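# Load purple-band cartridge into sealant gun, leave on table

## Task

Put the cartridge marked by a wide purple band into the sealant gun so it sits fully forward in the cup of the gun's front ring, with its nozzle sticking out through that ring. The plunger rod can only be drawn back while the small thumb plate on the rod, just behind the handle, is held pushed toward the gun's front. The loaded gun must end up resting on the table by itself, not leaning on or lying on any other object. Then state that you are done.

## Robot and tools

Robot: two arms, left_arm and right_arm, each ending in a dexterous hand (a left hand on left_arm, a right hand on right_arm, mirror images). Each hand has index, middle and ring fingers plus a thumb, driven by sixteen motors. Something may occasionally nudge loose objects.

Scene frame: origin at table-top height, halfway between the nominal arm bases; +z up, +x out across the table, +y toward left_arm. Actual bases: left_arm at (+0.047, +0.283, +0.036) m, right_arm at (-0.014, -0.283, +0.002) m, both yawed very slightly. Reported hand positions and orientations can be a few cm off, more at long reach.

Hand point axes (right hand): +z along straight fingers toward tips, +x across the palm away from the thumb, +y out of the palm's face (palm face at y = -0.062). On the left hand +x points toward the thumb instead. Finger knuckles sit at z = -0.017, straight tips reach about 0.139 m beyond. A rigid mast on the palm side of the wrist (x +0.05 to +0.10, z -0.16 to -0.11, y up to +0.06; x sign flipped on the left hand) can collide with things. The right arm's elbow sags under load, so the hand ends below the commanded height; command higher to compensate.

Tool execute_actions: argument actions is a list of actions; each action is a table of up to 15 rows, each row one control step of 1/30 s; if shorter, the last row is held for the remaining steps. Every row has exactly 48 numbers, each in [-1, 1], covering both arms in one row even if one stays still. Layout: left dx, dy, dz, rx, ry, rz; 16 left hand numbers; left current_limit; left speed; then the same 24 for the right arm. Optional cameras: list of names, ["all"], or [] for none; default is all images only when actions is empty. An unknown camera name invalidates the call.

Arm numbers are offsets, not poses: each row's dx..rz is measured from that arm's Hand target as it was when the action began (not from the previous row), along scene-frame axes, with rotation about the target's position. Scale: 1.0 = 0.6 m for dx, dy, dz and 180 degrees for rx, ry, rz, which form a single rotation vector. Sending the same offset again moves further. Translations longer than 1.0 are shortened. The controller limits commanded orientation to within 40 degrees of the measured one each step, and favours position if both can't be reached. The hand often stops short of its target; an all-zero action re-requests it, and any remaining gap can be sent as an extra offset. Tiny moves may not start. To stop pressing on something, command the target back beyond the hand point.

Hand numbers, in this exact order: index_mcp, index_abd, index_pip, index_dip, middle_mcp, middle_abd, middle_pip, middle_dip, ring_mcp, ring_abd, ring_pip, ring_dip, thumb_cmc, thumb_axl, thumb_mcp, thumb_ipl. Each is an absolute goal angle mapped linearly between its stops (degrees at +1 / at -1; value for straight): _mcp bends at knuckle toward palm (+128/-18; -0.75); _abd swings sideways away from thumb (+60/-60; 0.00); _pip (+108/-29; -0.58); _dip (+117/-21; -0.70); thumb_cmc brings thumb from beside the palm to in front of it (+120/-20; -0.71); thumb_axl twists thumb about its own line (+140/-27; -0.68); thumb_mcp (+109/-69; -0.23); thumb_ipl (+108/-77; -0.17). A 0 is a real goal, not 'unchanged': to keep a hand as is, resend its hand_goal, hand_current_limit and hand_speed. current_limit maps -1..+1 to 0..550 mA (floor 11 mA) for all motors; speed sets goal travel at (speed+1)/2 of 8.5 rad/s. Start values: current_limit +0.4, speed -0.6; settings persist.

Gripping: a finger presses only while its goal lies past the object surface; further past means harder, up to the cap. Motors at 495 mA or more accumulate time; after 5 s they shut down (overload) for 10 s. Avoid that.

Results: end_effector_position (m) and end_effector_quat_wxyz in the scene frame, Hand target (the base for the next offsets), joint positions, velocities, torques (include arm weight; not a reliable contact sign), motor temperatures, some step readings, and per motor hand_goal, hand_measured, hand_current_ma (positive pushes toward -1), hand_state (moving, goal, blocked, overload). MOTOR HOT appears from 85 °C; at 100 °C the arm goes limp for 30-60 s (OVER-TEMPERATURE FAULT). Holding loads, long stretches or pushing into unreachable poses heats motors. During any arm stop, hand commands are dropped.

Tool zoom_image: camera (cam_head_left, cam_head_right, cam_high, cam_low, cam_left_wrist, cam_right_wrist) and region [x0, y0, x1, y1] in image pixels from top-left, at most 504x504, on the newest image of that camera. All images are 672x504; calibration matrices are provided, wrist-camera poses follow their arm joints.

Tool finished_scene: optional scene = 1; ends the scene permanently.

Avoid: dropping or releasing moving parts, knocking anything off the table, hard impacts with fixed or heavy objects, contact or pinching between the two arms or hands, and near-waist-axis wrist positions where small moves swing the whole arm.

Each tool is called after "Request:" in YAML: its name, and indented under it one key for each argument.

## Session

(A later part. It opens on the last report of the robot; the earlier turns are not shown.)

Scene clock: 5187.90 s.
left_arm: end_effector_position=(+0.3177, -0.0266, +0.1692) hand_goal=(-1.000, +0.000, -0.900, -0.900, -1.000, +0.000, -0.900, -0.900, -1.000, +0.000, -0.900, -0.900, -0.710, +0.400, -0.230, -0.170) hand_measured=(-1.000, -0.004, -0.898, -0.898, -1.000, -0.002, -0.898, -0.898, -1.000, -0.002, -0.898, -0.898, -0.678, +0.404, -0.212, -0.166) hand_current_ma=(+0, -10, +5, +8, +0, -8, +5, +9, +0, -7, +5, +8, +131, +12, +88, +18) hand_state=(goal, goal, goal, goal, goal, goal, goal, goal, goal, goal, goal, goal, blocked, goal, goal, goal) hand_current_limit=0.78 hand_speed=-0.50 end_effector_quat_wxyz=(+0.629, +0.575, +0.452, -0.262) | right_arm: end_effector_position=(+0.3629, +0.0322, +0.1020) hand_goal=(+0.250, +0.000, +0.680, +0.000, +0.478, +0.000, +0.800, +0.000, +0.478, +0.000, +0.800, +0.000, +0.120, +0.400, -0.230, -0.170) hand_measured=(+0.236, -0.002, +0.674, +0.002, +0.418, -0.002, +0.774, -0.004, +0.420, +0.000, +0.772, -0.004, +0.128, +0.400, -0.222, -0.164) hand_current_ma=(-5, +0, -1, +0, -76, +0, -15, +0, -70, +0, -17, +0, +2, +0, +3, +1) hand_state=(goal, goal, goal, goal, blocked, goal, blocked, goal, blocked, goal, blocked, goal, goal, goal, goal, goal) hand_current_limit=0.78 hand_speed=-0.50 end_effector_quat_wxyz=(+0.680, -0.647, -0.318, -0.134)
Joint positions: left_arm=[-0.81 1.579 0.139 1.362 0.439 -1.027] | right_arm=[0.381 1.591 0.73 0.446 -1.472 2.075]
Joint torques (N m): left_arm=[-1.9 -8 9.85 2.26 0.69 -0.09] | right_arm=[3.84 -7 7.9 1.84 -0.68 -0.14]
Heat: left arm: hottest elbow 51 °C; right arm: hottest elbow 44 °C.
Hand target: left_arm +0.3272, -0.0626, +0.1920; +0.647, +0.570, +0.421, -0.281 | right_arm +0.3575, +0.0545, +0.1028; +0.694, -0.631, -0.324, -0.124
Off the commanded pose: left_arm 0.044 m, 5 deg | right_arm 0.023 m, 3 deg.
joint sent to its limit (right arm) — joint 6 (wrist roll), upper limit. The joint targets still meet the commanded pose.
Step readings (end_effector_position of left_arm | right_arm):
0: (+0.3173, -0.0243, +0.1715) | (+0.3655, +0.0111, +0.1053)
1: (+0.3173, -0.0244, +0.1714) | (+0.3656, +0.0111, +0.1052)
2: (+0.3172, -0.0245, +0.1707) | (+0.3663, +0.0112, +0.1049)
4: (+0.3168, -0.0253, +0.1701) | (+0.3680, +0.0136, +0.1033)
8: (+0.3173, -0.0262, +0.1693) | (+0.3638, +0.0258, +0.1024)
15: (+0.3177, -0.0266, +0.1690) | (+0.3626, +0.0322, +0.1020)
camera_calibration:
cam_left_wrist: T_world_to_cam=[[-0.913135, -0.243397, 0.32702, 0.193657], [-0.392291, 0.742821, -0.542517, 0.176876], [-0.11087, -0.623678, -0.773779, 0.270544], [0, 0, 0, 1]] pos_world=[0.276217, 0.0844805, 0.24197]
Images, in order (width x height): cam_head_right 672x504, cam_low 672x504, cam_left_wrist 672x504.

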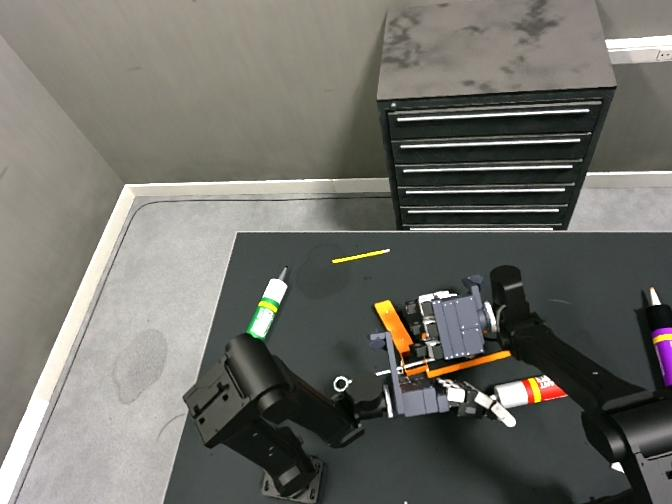

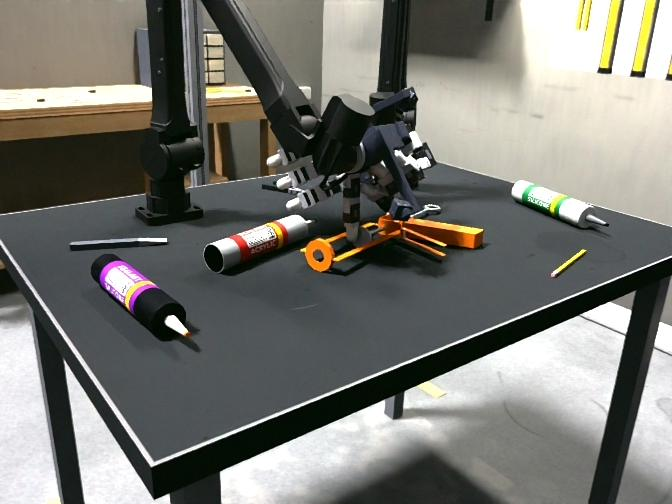

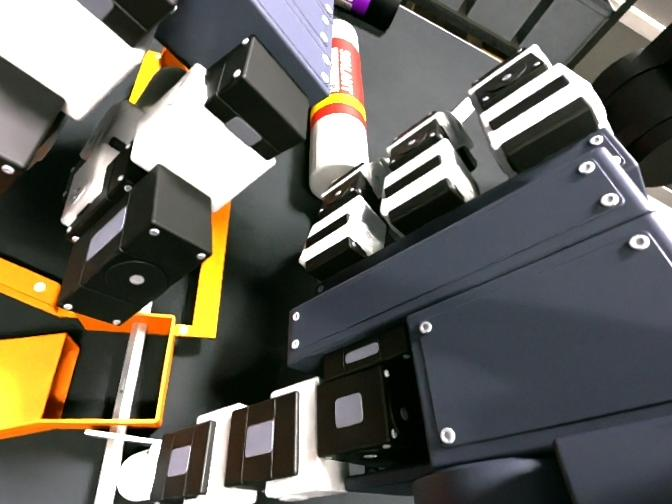

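Request:
execute_actions:
  actions:
    - [[0,0,0.0,0,0,0,-1,0,-0.9,-0.9,-1,0,-0.9,-0.9,-1,0,-0.9,-0.9,-0.71,0.4,-0.23,-0.17,0.78,-0.5,-0.002,0.02,0.004,0,0,0.01,0.25,0,0.68,0,0.478,0,0.8,0,0.478,0,0.8,0,0.12,0.4,-0.23,-0.17,0.78,-0.5],[0,0,0.0,0,0,0,-1,0,-0.9,-0.9,-1,0,-0.9,-0.9,-1,0,-0.9,-0.9,-0.71,0.4,-0.23,-0.17,0.78,-0.5,-0.004,0.045,0.008,0,0,0.02,0.25,0,0.68,0,0.478,0,0.8,0,0.478,0,0.8,0,0.12,0.4,-0.23,-0.17,0.78,-0.5]]
  cameras: ["cam_head_right","cam_left_wrist","cam_low"]

Request:
zoom_image:
  camera: "cam_low"
  region: [280, 150, 480, 290]

Request:
zoom_image:
  camera: "cam_head_right"
  region: [320, 260, 560, 440]

Scene clock: 5219.50 s.
left_arm: end_effector_position=(+0.3177, -0.0266, +0.1692) hand_goal=(-1.000, +0.000, -0.900, -0.900, -1.000, +0.000, -0.900, -0.900, -1.000, +0.000, -0.900, -0.900, -0.710, +0.400, -0.230, -0.170) hand_measured=(-1.000, -0.004, -0.898, -0.898, -1.000, -0.002, -0.898, -0.898, -1.000, -0.002, -0.898, -0.898, -0.678, +0.412, -0.212, -0.166) hand_current_ma=(+0, -10, +5, +8, +0, -8, +5, +9, +0, -7, +5, +8, +131, +49, +88, +18) hand_state=(goal, goal, goal, goal, goal, goal, goal, goal, goal, goal, goal, goal, blocked, goal, goal, goal) hand_current_limit=0.78 hand_speed=-0.50 end_effector_quat_wxyz=(+0.629, +0.575, +0.452, -0.262) | right_arm: end_effector_position=(+0.3749, +0.0398, +0.1024) hand_goal=(+0.250, +0.000, +0.680, +0.000, +0.478, +0.000, +0.800, +0.000, +0.478, +0.000, +0.800, +0.000, +0.120, +0.400, -0.230, -0.170) hand_measured=(+0.238, -0.002, +0.674, +0.002, +0.418, -0.002, +0.774, -0.004, +0.420, +0.000, +0.772, -0.004, +0.128, +0.400, -0.222, -0.166) hand_current_ma=(-3, +0, -1, +0, -76, +0, -15, +0, -70, +0, -17, +0, +2, +0, +3, +1) hand_state=(goal, goal, goal, goal, blocked, goal, blocked, goal, blocked, goal, blocked, goal, goal, goal, goal, goal) hand_current_limit=0.78 hand_speed=-0.50 end_effector_quat_wxyz=(+0.680, -0.646, -0.319, -0.132)
Joint positions: left_arm=[-0.81 1.579 0.139 1.362 0.439 -1.027] | right_arm=[0.387 1.623 0.772 0.442 -1.472 2.084]
Joint torques (N m): left_arm=[-1.61 -7.71 9.76 2.37 0.73 -0.05] | right_arm=[7.06 -7.82 8.61 1.1 -1.16 -0.24]
Heat: left arm: hottest elbow 51 °C; right arm: hottest elbow 46 °C.
Hand target: left_arm +0.3272, -0.0626, +0.1919; +0.647, +0.570, +0.421, -0.281 | right_arm +0.3552, +0.0814, +0.1076; +0.697, -0.620, -0.344, -0.102
Off the commanded pose: left_arm 0.044 m, 5 deg | right_arm 0.046 m, 6 deg.
joint sent to its limit (right arm) — joint 6 (wrist roll), upper limit. The joint targets are off in position, not in orientation.
Step readings (end_effector_position of left_arm | right_arm):
0: (+0.3177, -0.0266, +0.1692) | (+0.3629, +0.0322, +0.1018)
1: (+0.3177, -0.0266, +0.1692) | (+0.3629, +0.0322, +0.1018)
2: (+0.3177, -0.0266, +0.1692) | (+0.3633, +0.0324, +0.1020)
4: (+0.3177, -0.0266, +0.1692) | (+0.3650, +0.0336, +0.1022)
8: (+0.3177, -0.0266, +0.1692) | (+0.3710, +0.0368, +0.1022)
15: (+0.3177, -0.0266, +0.1692) | (+0.3748, +0.0398, +0.1023)
camera_calibration:
cam_left_wrist: T_world_to_cam=[[-0.913135, -0.243397, 0.32702, 0.193657], [-0.392291, 0.742821, -0.542517, 0.176876], [-0.11087, -0.623678, -0.773779, 0.270544], [0, 0, 0, 1]] pos_world=[0.276217, 0.0844805, 0.24197]
Images, in order (width x height): cam_head_right 672x504, cam_low 672x504, cam_left_wrist 672x504.

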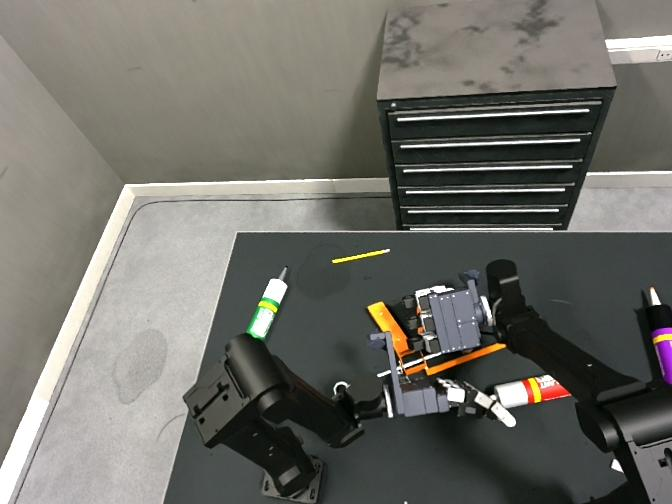

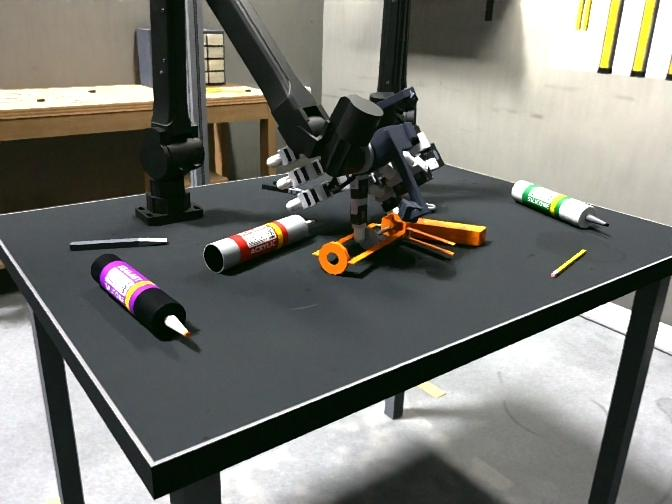

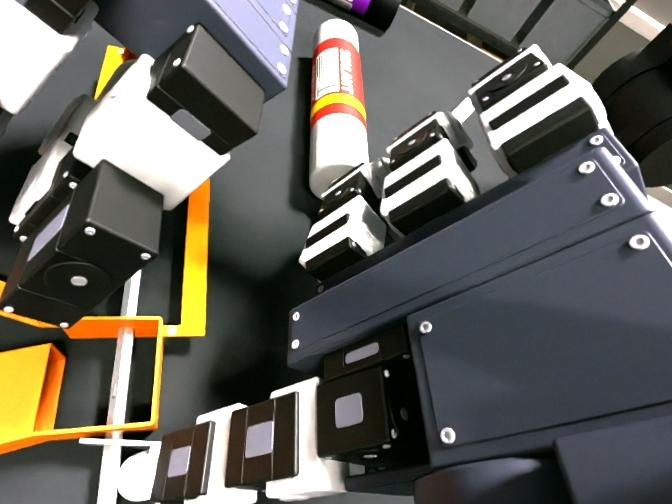

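Scaled by 2.520 from the camera's 672x504 image, which has a finer 960x720 frame.

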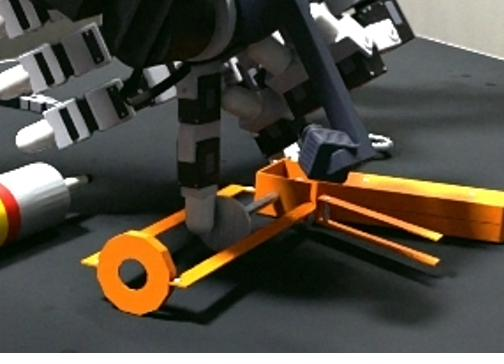

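Scaled by 2.100 from the camera's 672x504 image, which has a finer 960x720 frame.

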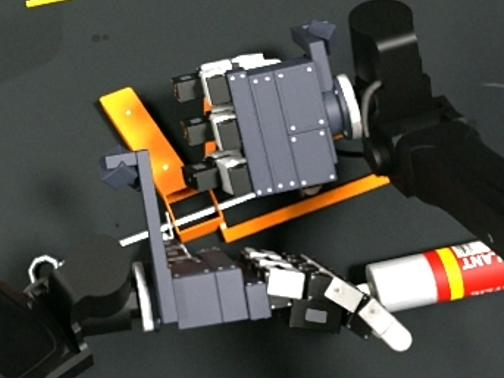

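Request:
execute_actions:
  actions: []
  cameras: ["cam_high","cam_right_wrist"]

Request:
zoom_image:
  camera: "cam_high"
  region: [180, 160, 380, 340]

Scene clock: 5238.57 s.
left_arm: end_effector_position=(+0.3177, -0.0266, +0.1692) hand_goal=(-1.000, +0.000, -0.900, -0.900, -1.000, +0.000, -0.900, -0.900, -1.000, +0.000, -0.900, -0.900, -0.710, +0.400, -0.230, -0.170) hand_measured=(-1.000, -0.004, -0.898, -0.898, -1.000, -0.002, -0.898, -0.898, -1.000, -0.002, -0.898, -0.898, -0.678, +0.412, -0.212, -0.166) hand_current_ma=(+0, -10, +5, +8, +0, -8, +5, +9, +0, -7, +5, +8, +131, +49, +88, +18) hand_state=(goal, goal, goal, goal, goal, goal, goal, goal, goal, goal, goal, goal, blocked, goal, goal, goal) hand_current_limit=0.78 hand_speed=-0.50 end_effector_quat_wxyz=(+0.629, +0.575, +0.452, -0.262) | right_arm: end_effector_position=(+0.3749, +0.0398, +0.1024) hand_goal=(+0.250, +0.000, +0.680, +0.000, +0.478, +0.000, +0.800, +0.000, +0.478, +0.000, +0.800, +0.000, +0.120, +0.400, -0.230, -0.170) hand_measured=(+0.238, -0.002, +0.674, +0.002, +0.418, -0.002, +0.774, -0.004, +0.420, +0.000, +0.772, -0.004, +0.128, +0.400, -0.222, -0.166) hand_current_ma=(-3, +0, -1, +0, -76, +0, -15, +0, -70, +0, -17, +0, +2, +0, +3, +1) hand_state=(goal, goal, goal, goal, blocked, goal, blocked, goal, blocked, goal, blocked, goal, goal, goal, goal, goal) hand_current_limit=0.78 hand_speed=-0.50 end_effector_quat_wxyz=(+0.680, -0.646, -0.319, -0.132)
Joint positions: left_arm=[-0.81 1.579 0.139 1.362 0.439 -1.027] | right_arm=[0.387 1.623 0.772 0.442 -1.472 2.084]
Joint velocities: within noise
Joint torques (N m): left_arm=[-1.08 -7.77 9.81 2.4 0.72 -0.05] | right_arm=[7.06 -7.88 8.61 1.1 -1.16 -0.23]
Motor temperatures (°C): left_arm=[27 31 51 27 30 28] | right_arm=[28 33 47 29 32 28]
Heat: left arm: hottest elbow 51 °C; right arm: hottest elbow 47 °C.
Hand target: left_arm +0.3272, -0.0626, +0.1919; +0.647, +0.570, +0.421, -0.281 | right_arm +0.3552, +0.0814, +0.1076; +0.697, -0.620, -0.344, -0.102
Off the commanded pose: left_arm 0.044 m, 5 deg | right_arm 0.046 m, 6 deg.
camera_calibration:
cam_right_wrist: T_world_to_cam=[[-0.20657, -0.121458, -0.970864, 0.209897], [-0.348227, -0.918168, 0.188958, 0.0842061], [-0.914367, 0.377114, 0.147371, 0.431469], [0, 0, 0, 1]] pos_world=[0.467203, -0.0599042, 0.124284]
Images, in order (width x height): cam_high 672x504, cam_right_wrist 672x504.

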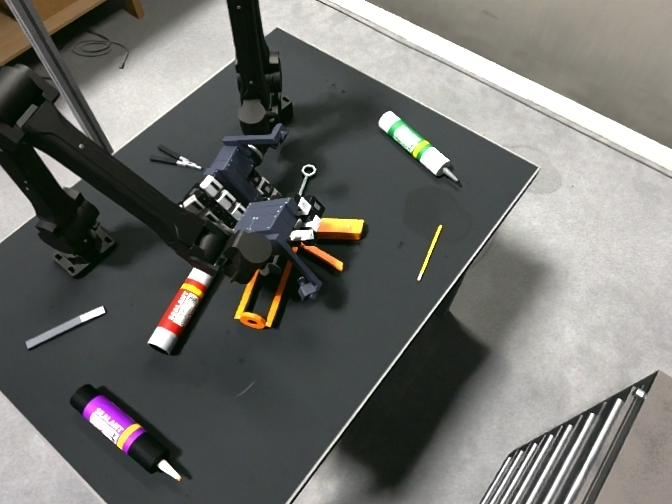

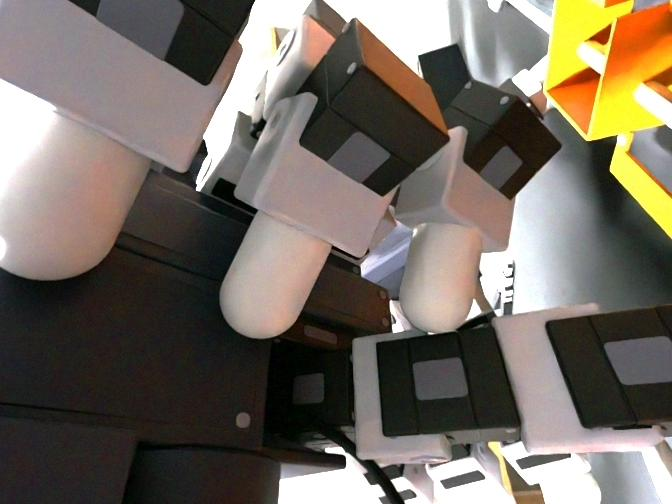

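Scaled by 2.520 from the camera's 672x504 image, which has a finer 960x720 frame.

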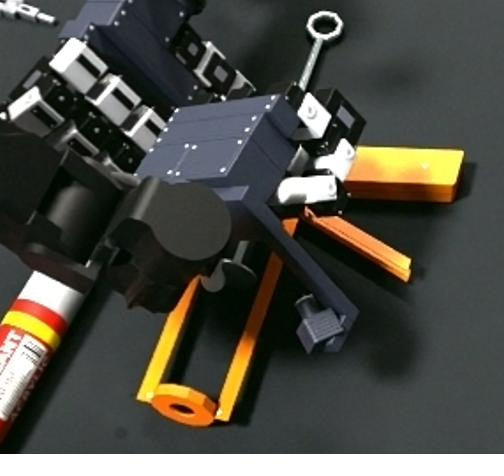

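Request:
execute_actions:
  actions: []
  cameras: ["cam_left_wrist","cam_low"]

Request:
zoom_image:
  camera: "cam_left_wrist"
  region: [60, 400, 180, 504]

Request:
zoom_image:
  camera: "cam_low"
  region: [330, 180, 450, 270]

Scene clock: 5260.17 s.
left_arm: end_effector_position=(+0.3177, -0.0266, +0.1692) hand_goal=(-1.000, +0.000, -0.900, -0.900, -1.000, +0.000, -0.900, -0.900, -1.000, +0.000, -0.900, -0.900, -0.710, +0.400, -0.230, -0.170) hand_measured=(-1.000, -0.004, -0.898, -0.898, -1.000, -0.002, -0.898, -0.898, -1.000, -0.002, -0.898, -0.898, -0.678, +0.412, -0.212, -0.166) hand_current_ma=(+0, -10, +5, +8, +0, -8, +5, +9, +0, -7, +5, +8, +131, +49, +88, +18) hand_state=(goal, goal, goal, goal, goal, goal, goal, goal, goal, goal, goal, goal, blocked, goal, goal, goal) hand_current_limit=0.78 hand_speed=-0.50 end_effector_quat_wxyz=(+0.629, +0.575, +0.452, -0.262) | right_arm: end_effector_position=(+0.3749, +0.0398, +0.1024) hand_goal=(+0.250, +0.000, +0.680, +0.000, +0.478, +0.000, +0.800, +0.000, +0.478, +0.000, +0.800, +0.000, +0.120, +0.400, -0.230, -0.170) hand_measured=(+0.238, -0.002, +0.674, +0.002, +0.418, -0.002, +0.774, -0.004, +0.420, +0.000, +0.772, -0.004, +0.128, +0.400, -0.222, -0.166) hand_current_ma=(-3, +0, -1, +0, -76, +0, -15, +0, -70, +0, -17, +0, +2, +0, +3, +1) hand_state=(goal, goal, goal, goal, blocked, goal, blocked, goal, blocked, goal, blocked, goal, goal, goal, goal, goal) hand_current_limit=0.78 hand_speed=-0.50 end_effector_quat_wxyz=(+0.680, -0.646, -0.319, -0.132)
Joint positions: left_arm=[-0.81 1.579 0.139 1.362 0.439 -1.027] | right_arm=[0.387 1.623 0.772 0.442 -1.472 2.084]
Joint velocities: within noise
Joint torques (N m): left_arm=[-1.49 -7.71 9.76 2.41 0.72 -0.06] | right_arm=[7.06 -7.82 8.61 1.09 -1.16 -0.24]
Motor temperatures (°C): left_arm=[27 31 52 27 30 28] | right_arm=[28 33 48 29 33 28]
Heat: left arm: hottest elbow 52 °C; right arm: hottest elbow 48 °C.
Hand target: left_arm +0.3272, -0.0626, +0.1919; +0.647, +0.570, +0.421, -0.281 | right_arm +0.3552, +0.0814, +0.1076; +0.697, -0.620, -0.344, -0.102
Off the commanded pose: left_arm 0.044 m, 5 deg | right_arm 0.046 m, 6 deg.
camera_calibration:
cam_left_wrist: T_world_to_cam=[[-0.913135, -0.243397, 0.32702, 0.193657], [-0.392291, 0.742821, -0.542517, 0.176876], [-0.11087, -0.623678, -0.773779, 0.270544], [0, 0, 0, 1]] pos_world=[0.276217, 0.0844805, 0.24197]
Images, in order (width x height): cam_low 672x504, cam_left_wrist 672x504.

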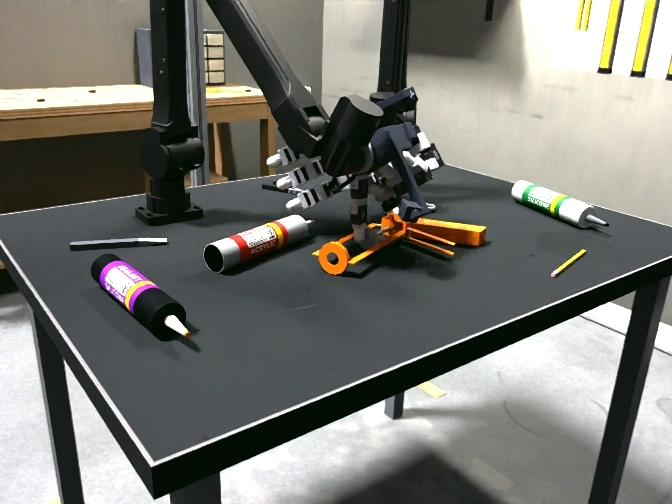

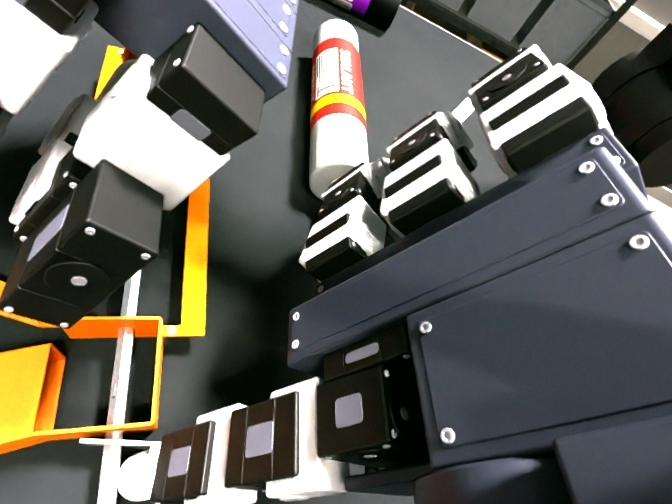

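Scaled by 4.200 from the camera's 672x504 image, which has a finer 960x720 frame.

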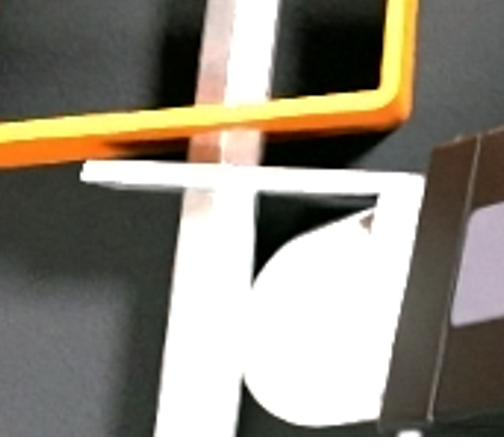

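Scaled by 4.200 from the camera's 672x504 image, which has a finer 960x720 frame.

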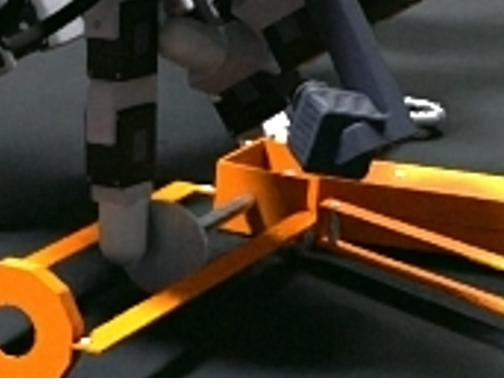

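Request:
execute_actions:
  actions:
    - [[0.006,-0.008,0.004,0,0,0,-1,0,-0.9,-0.9,-1,0,-0.9,-0.9,-1,0,-0.9,-0.9,-0.71,0.4,-0.23,-0.17,0.78,-0.5,-0.006,0.015,0.0,0,0,0,0.25,0,0.68,0,0.478,0,0.8,0,0.478,0,0.8,0,0.12,0.4,-0.23,-0.17,0.78,-0.5],[0.013,-0.017,0.008,0,0,0,-1,0,-0.9,-0.9,-1,0,-0.9,-0.9,-1,0,-0.9,-0.9,-0.71,0.4,-0.23,-0.17,0.78,-0.5,-0.014,0.03,0.0,0,0,0,0.25,0,0.68,0,0.478,0,0.8,0,0.478,0,0.8,0,0.12,0.4,-0.23,-0.17,0.78,-0.5]]
  cameras: ["cam_head_right","cam_left_wrist","cam_low"]

Request:
zoom_image:
  camera: "cam_left_wrist"
  region: [60, 400, 180, 504]

Request:
zoom_image:
  camera: "cam_low"
  region: [300, 160, 480, 290]

Scene clock: 5289.80 s.
left_arm: end_effector_position=(+0.3208, -0.0297, +0.1680) hand_goal=(-1.000, +0.000, -0.900, -0.900, -1.000, +0.000, -0.900, -0.900, -1.000, +0.000, -0.900, -0.900, -0.710, +0.400, -0.230, -0.170) hand_measured=(-1.000, -0.004, -0.898, -0.898, -1.000, -0.002, -0.898, -0.898, -1.000, -0.002, -0.898, -0.898, -0.680, +0.412, -0.212, -0.166) hand_current_ma=(+0, -10, +5, +8, +0, -8, +5, +9, +0, -7, +5, +8, +121, +51, +88, +18) hand_state=(goal, goal, goal, goal, goal, goal, goal, goal, goal, goal, goal, goal, blocked, goal, goal, goal) hand_current_limit=0.78 hand_speed=-0.50 end_effector_quat_wxyz=(+0.624, +0.577, +0.458, -0.261) | right_arm: end_effector_position=(+0.3588, +0.0676, +0.1013) hand_goal=(+0.250, +0.000, +0.680, +0.000, +0.478, +0.000, +0.800, +0.000, +0.478, +0.000, +0.800, +0.000, +0.120, +0.400, -0.230, -0.170) hand_measured=(+0.236, -0.002, +0.674, +0.002, +0.418, -0.002, +0.774, -0.004, +0.420, +0.000, +0.772, -0.004, +0.134, +0.402, -0.216, -0.164) hand_current_ma=(-5, +0, -1, +0, -76, +0, -15, +0, -70, +0, -17, +0, +5, +0, +7, +1) hand_state=(goal, goal, goal, goal, blocked, goal, blocked, goal, blocked, goal, blocked, goal, goal, goal, goal, goal) hand_current_limit=0.78 hand_speed=-0.50 end_effector_quat_wxyz=(+0.678, -0.644, -0.335, -0.118)
Joint positions: left_arm=[-0.811 1.558 0.151 1.312 0.436 -1.027] | right_arm=[0.459 1.625 0.78 0.431 -1.438 2.079]
Joint torques (N m): left_arm=[-1.85 -7.47 11.64 2.58 0.79 -0.03] | right_arm=[5.3 -8.12 8.85 1.16 -0.8 -0.2]
Heat: left arm: hottest elbow 52 °C; right arm: hottest elbow 48 °C.
Hand target: left_arm +0.3349, -0.0728, +0.1966; +0.647, +0.570, +0.421, -0.282 | right_arm +0.3466, +0.0994, +0.1075; +0.698, -0.621, -0.344, -0.102
Off the commanded pose: left_arm 0.054 m, 6 deg | right_arm 0.035 m, 4 deg.
joint sent to its limit (right arm) — joint 6 (wrist roll), upper limit. The joint targets are off in orientation, not in position.
Step readings (end_effector_position of left_arm | right_arm):
0: (+0.3177, -0.0266, +0.1692) | (+0.3749, +0.0398, +0.1024)
1: (+0.3177, -0.0266, +0.1691) | (+0.3748, +0.0400, +0.1024)
2: (+0.3179, -0.0269, +0.1690) | (+0.3748, +0.0401, +0.1023)
4: (+0.3189, -0.0280, +0.1689) | (+0.3750, +0.0424, +0.1017)
8: (+0.3205, -0.0292, +0.1685) | (+0.3668, +0.0555, +0.1015)
15: (+0.3208, -0.0297, +0.1680) | (+0.3585, +0.0675, +0.1013)
camera_calibration:
cam_left_wrist: T_world_to_cam=[[-0.909006, -0.249696, 0.333705, 0.193465], [-0.399766, 0.748802, -0.528662, 0.179908], [-0.117875, -0.613961, -0.780485, 0.271675], [0, 0, 0, 1]] pos_world=[0.279806, 0.0803893, 0.242589]
Images, in order (width x height): cam_head_right 672x504, cam_low 672x504, cam_left_wrist 672x504.

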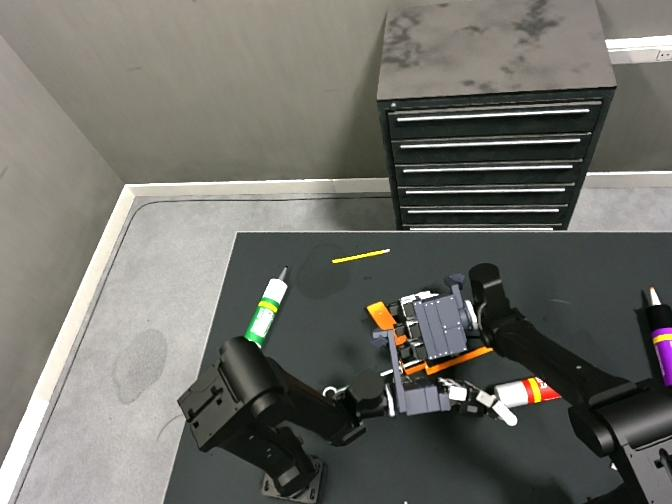

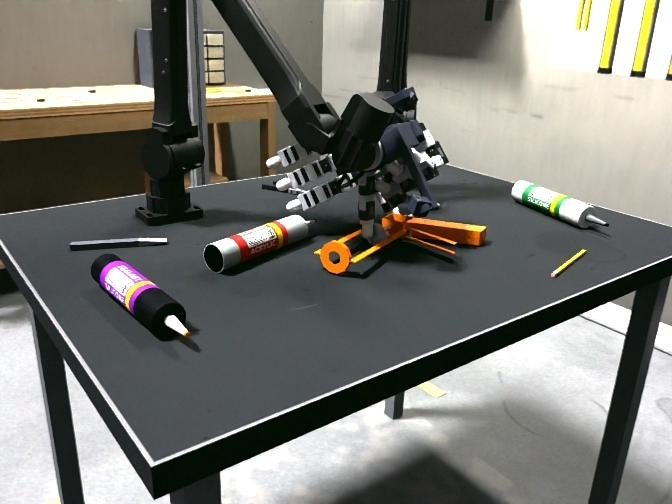

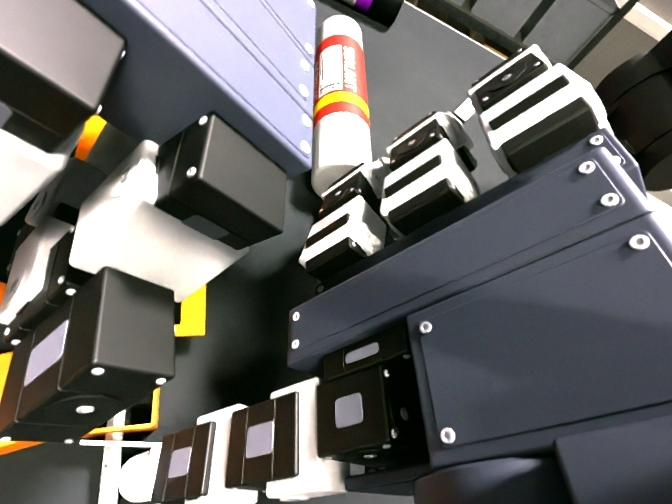

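Scaled by 4.200 from the camera's 672x504 image, which has a finer 960x720 frame.

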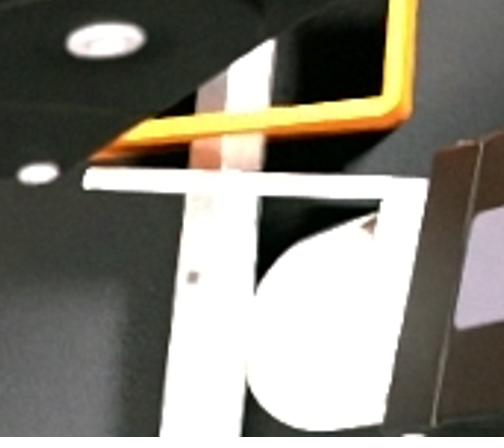

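Scaled by 2.800 from the camera's 672x504 image, which has a finer 960x720 frame.

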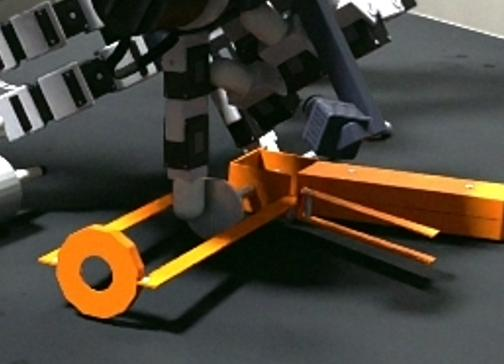

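Request:
zoom_image:
  camera: "cam_head_right"
  region: [360, 260, 520, 430]

Scaled by 2.965 from the camera's 672x504 image, which has a finer 960x720 frame.

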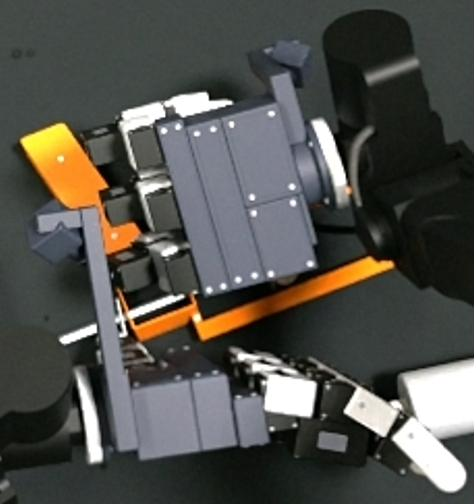

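Request:
execute_actions:
  actions:
    - [[0.0,0,0.0,0,0,0,-1,0,-0.9,-0.9,-1,0,-0.9,-0.9,-1,0,-0.9,-0.9,-0.71,0.4,-0.23,-0.17,0.78,-0.5,0,0,0.0,0,0,0,0.548,0,0.68,-0.188,0.478,0,0.8,0,0.478,0,0.8,0,0.12,0.4,-0.23,-0.17,0.78,-0.5]]
    - [[0.005,-0.008,0.004,0,0,0,-1,0,-0.9,-0.9,-1,0,-0.9,-0.9,-1,0,-0.9,-0.9,-0.71,0.4,-0.23,-0.17,0.78,-0.5,-0.008,0.02,0.0,0,0,0,0.548,0,0.68,-0.188,0.478,0,0.8,0,0.478,0,0.8,0,0.12,0.4,-0.23,-0.17,0.78,-0.5],[0.008,-0.015,0.008,0,0,0,-1,0,-0.9,-0.9,-1,0,-0.9,-0.9,-1,0,-0.9,-0.9,-0.71,0.4,-0.23,-0.17,0.78,-0.5,-0.015,0.035,0.0,0,0,0,0.548,0,0.68,-0.188,0.478,0,0.8,0,0.478,0,0.8,0,0.12,0.4,-0.23,-0.17,0.78,-0.5]]
  cameras: ["cam_head_right","cam_left_wrist","cam_low","cam_high"]

Request:
zoom_image:
  camera: "cam_left_wrist"
  region: [60, 400, 180, 504]

Request:
zoom_image:
  camera: "cam_low"
  region: [300, 160, 480, 290]

Request:
zoom_image:
  camera: "cam_head_right"
  region: [320, 260, 520, 430]

Scene clock: 5335.57 s.
left_arm: end_effector_position=(+0.3236, -0.0320, +0.1670) hand_goal=(-1.000, +0.000, -0.900, -0.900, -1.000, +0.000, -0.900, -0.900, -1.000, +0.000, -0.900, -0.900, -0.710, +0.400, -0.230, -0.170) hand_measured=(-1.000, -0.004, -0.898, -0.898, -1.000, -0.002, -0.898, -0.898, -1.000, -0.002, -0.898, -0.898, -0.682, +0.412, -0.212, -0.166) hand_current_ma=(+0, -10, +5, +8, +0, -8, +5, +9, +0, -7, +5, +8, +111, +51, +88, +18) hand_state=(goal, goal, goal, goal, goal, goal, goal, goal, goal, goal, goal, goal, blocked, goal, goal, goal) hand_current_limit=0.78 hand_speed=-0.50 end_effector_quat_wxyz=(+0.619, +0.578, +0.465, -0.259) | right_arm: end_effector_position=(+0.3574, +0.0842, +0.1011) hand_goal=(+0.548, +0.000, +0.680, -0.188, +0.478, +0.000, +0.800, +0.000, +0.478, +0.000, +0.800, +0.000, +0.120, +0.400, -0.230, -0.170) hand_measured=(+0.348, +0.002, +0.620, -0.210, +0.418, -0.002, +0.774, -0.004, +0.420, +0.000, +0.772, -0.004, +0.098, +0.398, -0.222, -0.158) hand_current_ma=(-490, +0, -67, -10, -76, +0, -15, +0, -70, +0, -17, +0, -11, +0, +3, +5) hand_state=(blocked, goal, blocked, blocked, blocked, goal, blocked, goal, blocked, goal, blocked, goal, blocked, goal, goal, goal) hand_current_limit=0.78 hand_speed=-0.50 end_effector_quat_wxyz=(+0.670, -0.647, -0.343, -0.124)
Joint positions: left_arm=[-0.814 1.539 0.161 1.268 0.425 -1.027] | right_arm=[0.5 1.628 0.793 0.424 -1.389 2.067]
Joint torques (N m): left_arm=[-2.02 -7.53 13.15 2.58 0.92 -0.05] | right_arm=[6.12 -8.29 8.88 1.18 -0.93 -0.06]
Motor temperatures (°C): left_arm=[27 31 55 27 31 28] | right_arm=[28 33 49 29 32 28]
Heat: left arm: hottest elbow 55 °C; right arm: hottest elbow 49 °C.
Hand target: left_arm +0.3397, -0.0818, +0.2015; +0.647, +0.570, +0.421, -0.281 | right_arm +0.3377, +0.1204, +0.1075; +0.698, -0.621, -0.344, -0.102
Off the commanded pose: left_arm 0.063 m, 7 deg | right_arm 0.042 m, 5 deg.
joint sent to its limit (right arm) — joint 6 (wrist roll), upper limit. The joint targets are off in orientation, not in position.
Step readings (end_effector_position of left_arm | right_arm):
0: (+0.3208, -0.0297, +0.1680) | (+0.3589, +0.0676, +0.1014)
1: (+0.3208, -0.0297, +0.1680) | (+0.3589, +0.0676, +0.1014)
2: (+0.3208, -0.0297, +0.1680) | (+0.3589, +0.0676, +0.1012)
4: (+0.3208, -0.0297, +0.1680) | (+0.3599, +0.0679, +0.1016)
8: (+0.3208, -0.0297, +0.1680) | (+0.3615, +0.0686, +0.1019)
15: (+0.3208, -0.0297, +0.1680) | (+0.3620, +0.0687, +0.1022)
16: (+0.3208, -0.0297, +0.1681) | (+0.3623, +0.0688, +0.1023)
17: (+0.3211, -0.0298, +0.1681) | (+0.3628, +0.0689, +0.1021)
19: (+0.3220, -0.0307, +0.1679) | (+0.3640, +0.0710, +0.1016)
23: (+0.3233, -0.0319, +0.1672) | (+0.3601, +0.0793, +0.1014)
30: (+0.3236, -0.0320, +0.1670) | (+0.3574, +0.0842, +0.1012)
camera_calibration:
cam_left_wrist: T_world_to_cam=[[-0.904214, -0.260261, 0.338617, 0.192946], [-0.409764, 0.752158, -0.516093, 0.183528], [-0.120375, -0.605412, -0.786757, 0.271903], [0, 0, 0, 1]] pos_world=[0.282398, 0.0767877, 0.243304]
Images, in order (width x height): cam_head_right 672x504, cam_high 672x504, cam_low 672x504, cam_left_wrist 672x504.

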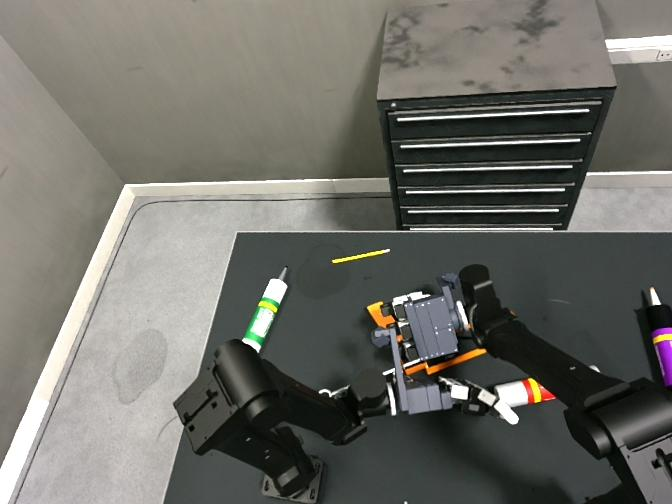

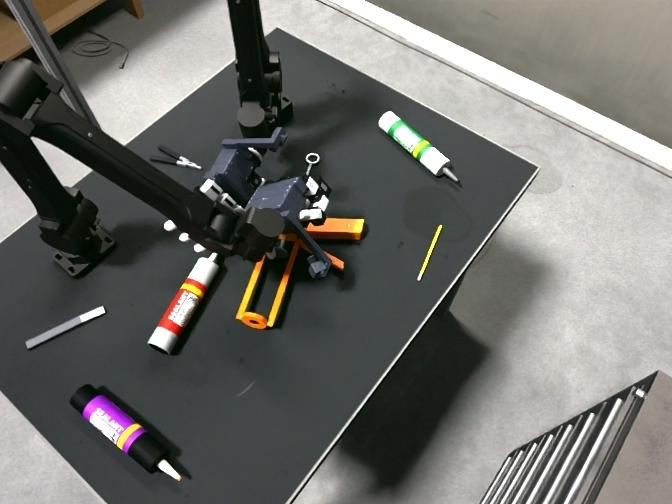

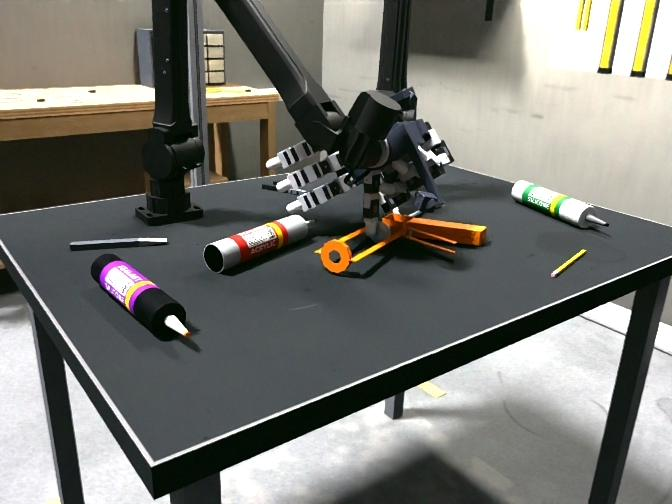

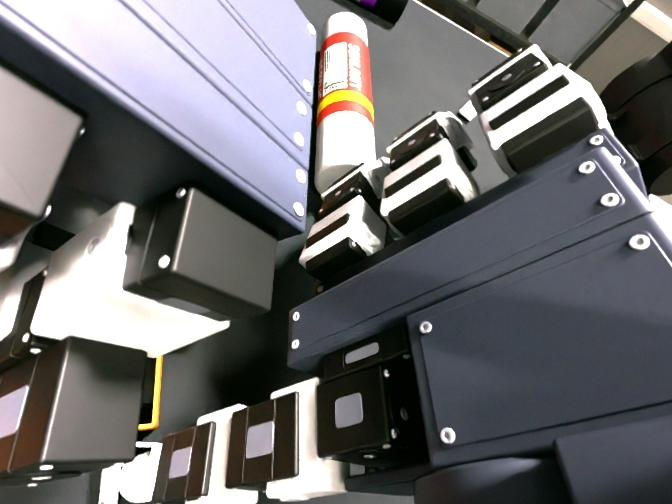

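Scaled by 4.200 from the camera's 672x504 image, which has a finer 960x720 frame.

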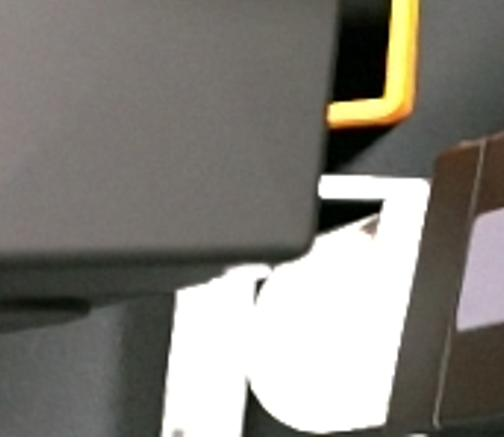

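Scaled by 2.800 from the camera's 672x504 image, which has a finer 960x720 frame.

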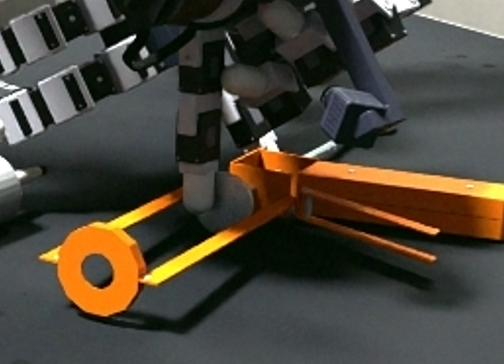

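Scaled by 2.520 from the camera's 672x504 image, which has a finer 960x720 frame.

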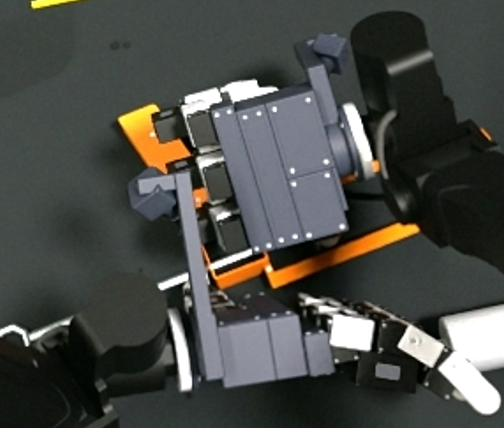

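Request:
execute_actions:
  actions:
    - [[0.002,-0.004,0.004,0,0,0,-1,0,-0.9,-0.9,-1,0,-0.9,-0.9,-1,0,-0.9,-0.9,-0.71,0.4,-0.23,-0.17,0.78,-0.5,-0.006,0.018,0.0,0,0,0,0.35,0,0.62,-0.2,0.478,0,0.8,0,0.478,0,0.8,0,0.12,0.4,-0.23,-0.17,0.78,-0.5],[0.004,-0.008,0.004,0,0,0,-1,0,-0.9,-0.9,-1,0,-0.9,-0.9,-1,0,-0.9,-0.9,-0.71,0.4,-0.23,-0.17,0.78,-0.5,-0.012,0.035,0.0,0,0,0,0.35,0,0.62,-0.2,0.478,0,0.8,0,0.478,0,0.8,0,0.12,0.4,-0.23,-0.17,0.78,-0.5]]
  cameras: ["cam_head_right","cam_left_wrist","cam_low","cam_high"]

Request:
zoom_image:
  camera: "cam_low"
  region: [300, 160, 480, 290]

Request:
zoom_image:
  camera: "cam_head_right"
  region: [320, 260, 520, 430]

Scene clock: 5347.20 s.
left_arm: end_effector_position=(+0.3249, -0.0332, +0.1665) hand_goal=(-1.000, +0.000, -0.900, -0.900, -1.000, +0.000, -0.900, -0.900, -1.000, +0.000, -0.900, -0.900, -0.710, +0.400, -0.230, -0.170) hand_measured=(-1.000, -0.004, -0.898, -0.898, -1.000, -0.002, -0.898, -0.898, -1.000, -0.002, -0.898, -0.898, -0.682, +0.412, -0.212, -0.166) hand_current_ma=(+0, -10, +5, +8, +0, -8, +5, +9, +0, -7, +5, +8, +108, +51, +88, +18) hand_state=(goal, goal, goal, goal, goal, goal, goal, goal, goal, goal, goal, goal, blocked, goal, goal, goal) hand_current_limit=0.78 hand_speed=-0.50 end_effector_quat_wxyz=(+0.617, +0.579, +0.468, -0.257) | right_arm: end_effector_position=(+0.3609, +0.0870, +0.0988) hand_goal=(+0.350, +0.000, +0.620, -0.200, +0.478, +0.000, +0.800, +0.000, +0.478, +0.000, +0.800, +0.000, +0.120, +0.400, -0.230, -0.170) hand_measured=(+0.342, +0.002, +0.600, -0.210, +0.418, -0.002, +0.774, -0.004, +0.420, +0.000, +0.772, -0.004, +0.104, +0.398, -0.228, -0.160) hand_current_ma=(-2, +0, -9, -2, -76, +0, -15, +0, -70, +0, -17, +0, -6, +0, +0, +4) hand_state=(goal, goal, goal, goal, blocked, goal, blocked, goal, blocked, goal, blocked, goal, goal, goal, goal, goal) hand_current_limit=0.78 hand_speed=-0.50 end_effector_quat_wxyz=(+0.662, -0.659, -0.332, -0.127)
Joint positions: left_arm=[-0.816 1.53 0.166 1.247 0.42 -1.027] | right_arm=[0.509 1.628 0.8 0.407 -1.348 2.074]
Joint torques (N m): left_arm=[-1.79 -7.47 13.75 2.59 0.99 -0.07] | right_arm=[8.94 -8.18 9.36 1.5 -1 -0.14]
Motor temperatures (°C): left_arm=[27 31 56 27 31 28] | right_arm=[28 33 50 29 32 28]
Heat: left arm: hottest elbow 56 °C; right arm: hottest elbow 50 °C.
Hand target: left_arm +0.3422, -0.0866, +0.2039; +0.647, +0.570, +0.421, -0.281 | right_arm +0.3305, +0.1415, +0.1076; +0.698, -0.620, -0.344, -0.102
Off the commanded pose: left_arm 0.067 m, 7 deg | right_arm 0.063 m, 7 deg.
joint sent to its limit (right arm) — joint 6 (wrist roll), upper limit. The joint targets are off in position and orientation.
Step readings (end_effector_position of left_arm | right_arm):
0: (+0.3236, -0.0320, +0.1670) | (+0.3574, +0.0842, +0.1011)
1: (+0.3237, -0.0321, +0.1672) | (+0.3574, +0.0842, +0.1011)
2: (+0.3239, -0.0323, +0.1672) | (+0.3577, +0.0842, +0.1008)
4: (+0.3243, -0.0327, +0.1670) | (+0.3591, +0.0856, +0.1001)
8: (+0.3249, -0.0332, +0.1666) | (+0.3604, +0.0868, +0.0990)
15: (+0.3249, -0.0332, +0.1665) | (+0.3608, +0.0868, +0.0986)
camera_calibration:
cam_left_wrist: T_world_to_cam=[[-0.901786, -0.265453, 0.341053, 0.192652], [-0.414642, 0.753952, -0.509538, 0.185224], [-0.121879, -0.600909, -0.789971, 0.272083], [0, 0, 0, 1]] pos_world=[0.283694, 0.0749874, 0.243612]
Images, in order (width x height): cam_head_right 672x504, cam_high 672x504, cam_low 672x504, cam_left_wrist 672x504.

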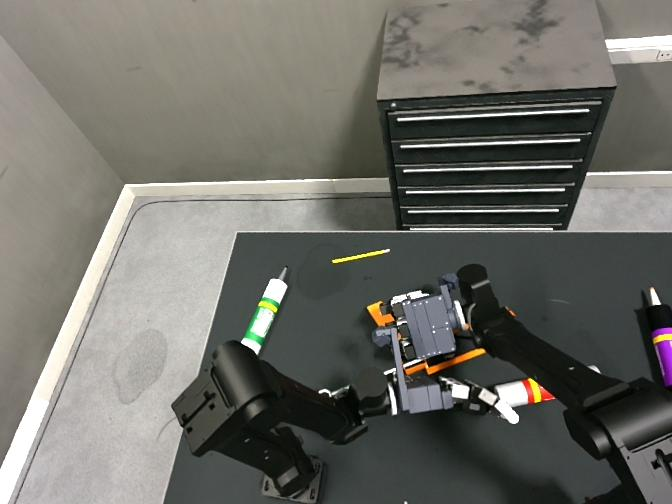

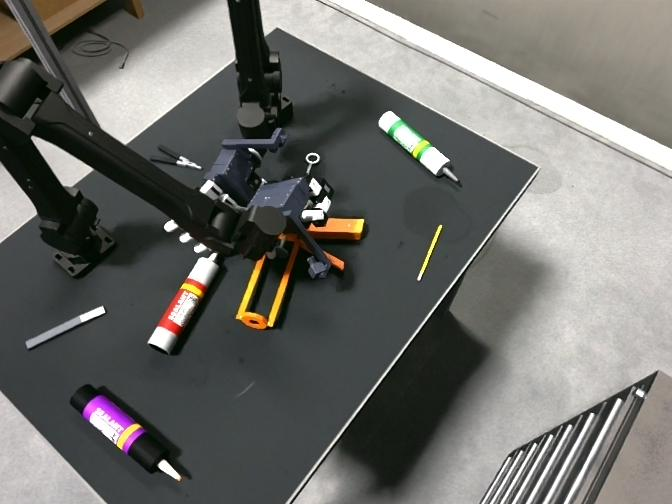

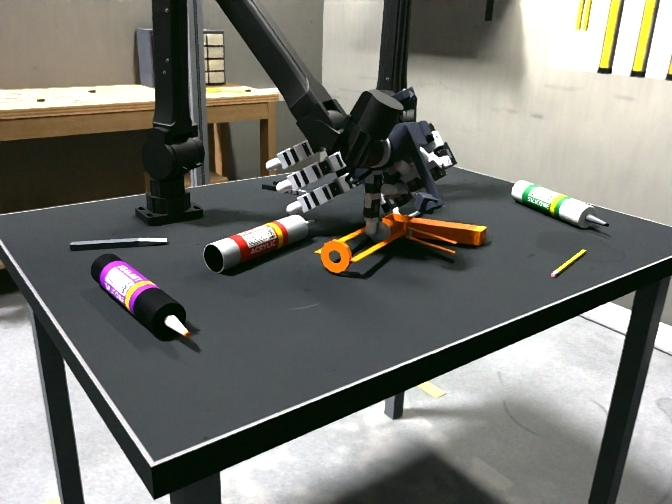

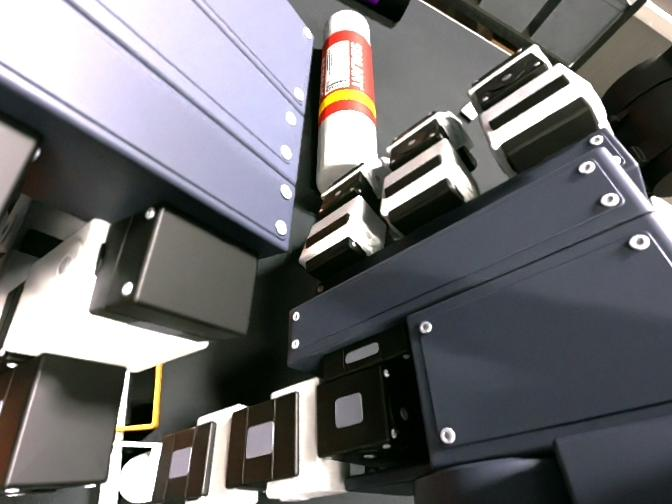

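Scaled by 2.800 from the camera's 672x504 image, which has a finer 960x720 frame.

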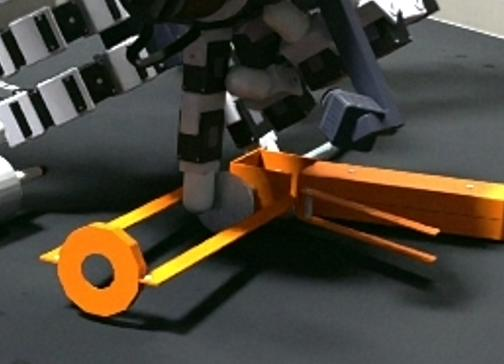

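Scaled by 2.520 from the camera's 672x504 image, which has a finer 960x720 frame.

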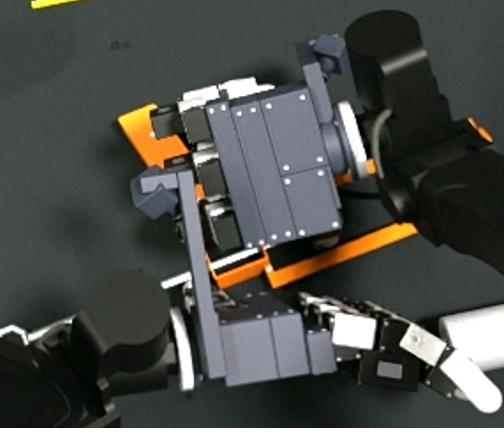

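Request:
zoom_image:
  camera: "cam_left_wrist"
  region: [60, 400, 180, 504]

Request:
zoom_image:
  camera: "cam_high"
  region: [220, 170, 380, 330]

Scaled by 4.200 from the camera's 672x504 image, which has a finer 960x720 frame.

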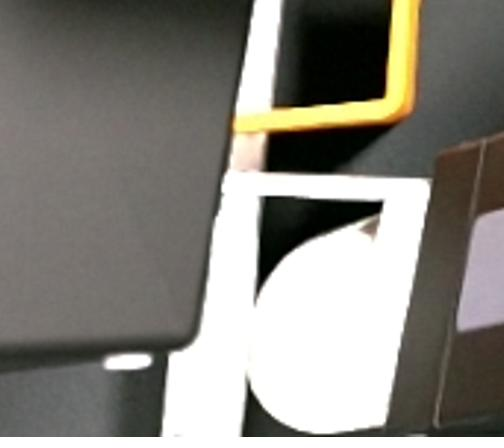

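Scaled by 3.150 from the camera's 672x504 image, which has a finer 960x720 frame.

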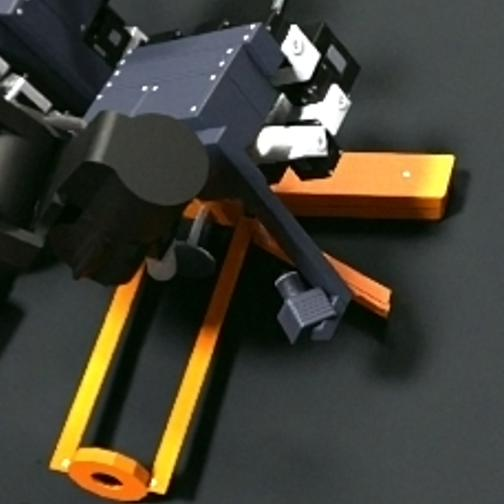

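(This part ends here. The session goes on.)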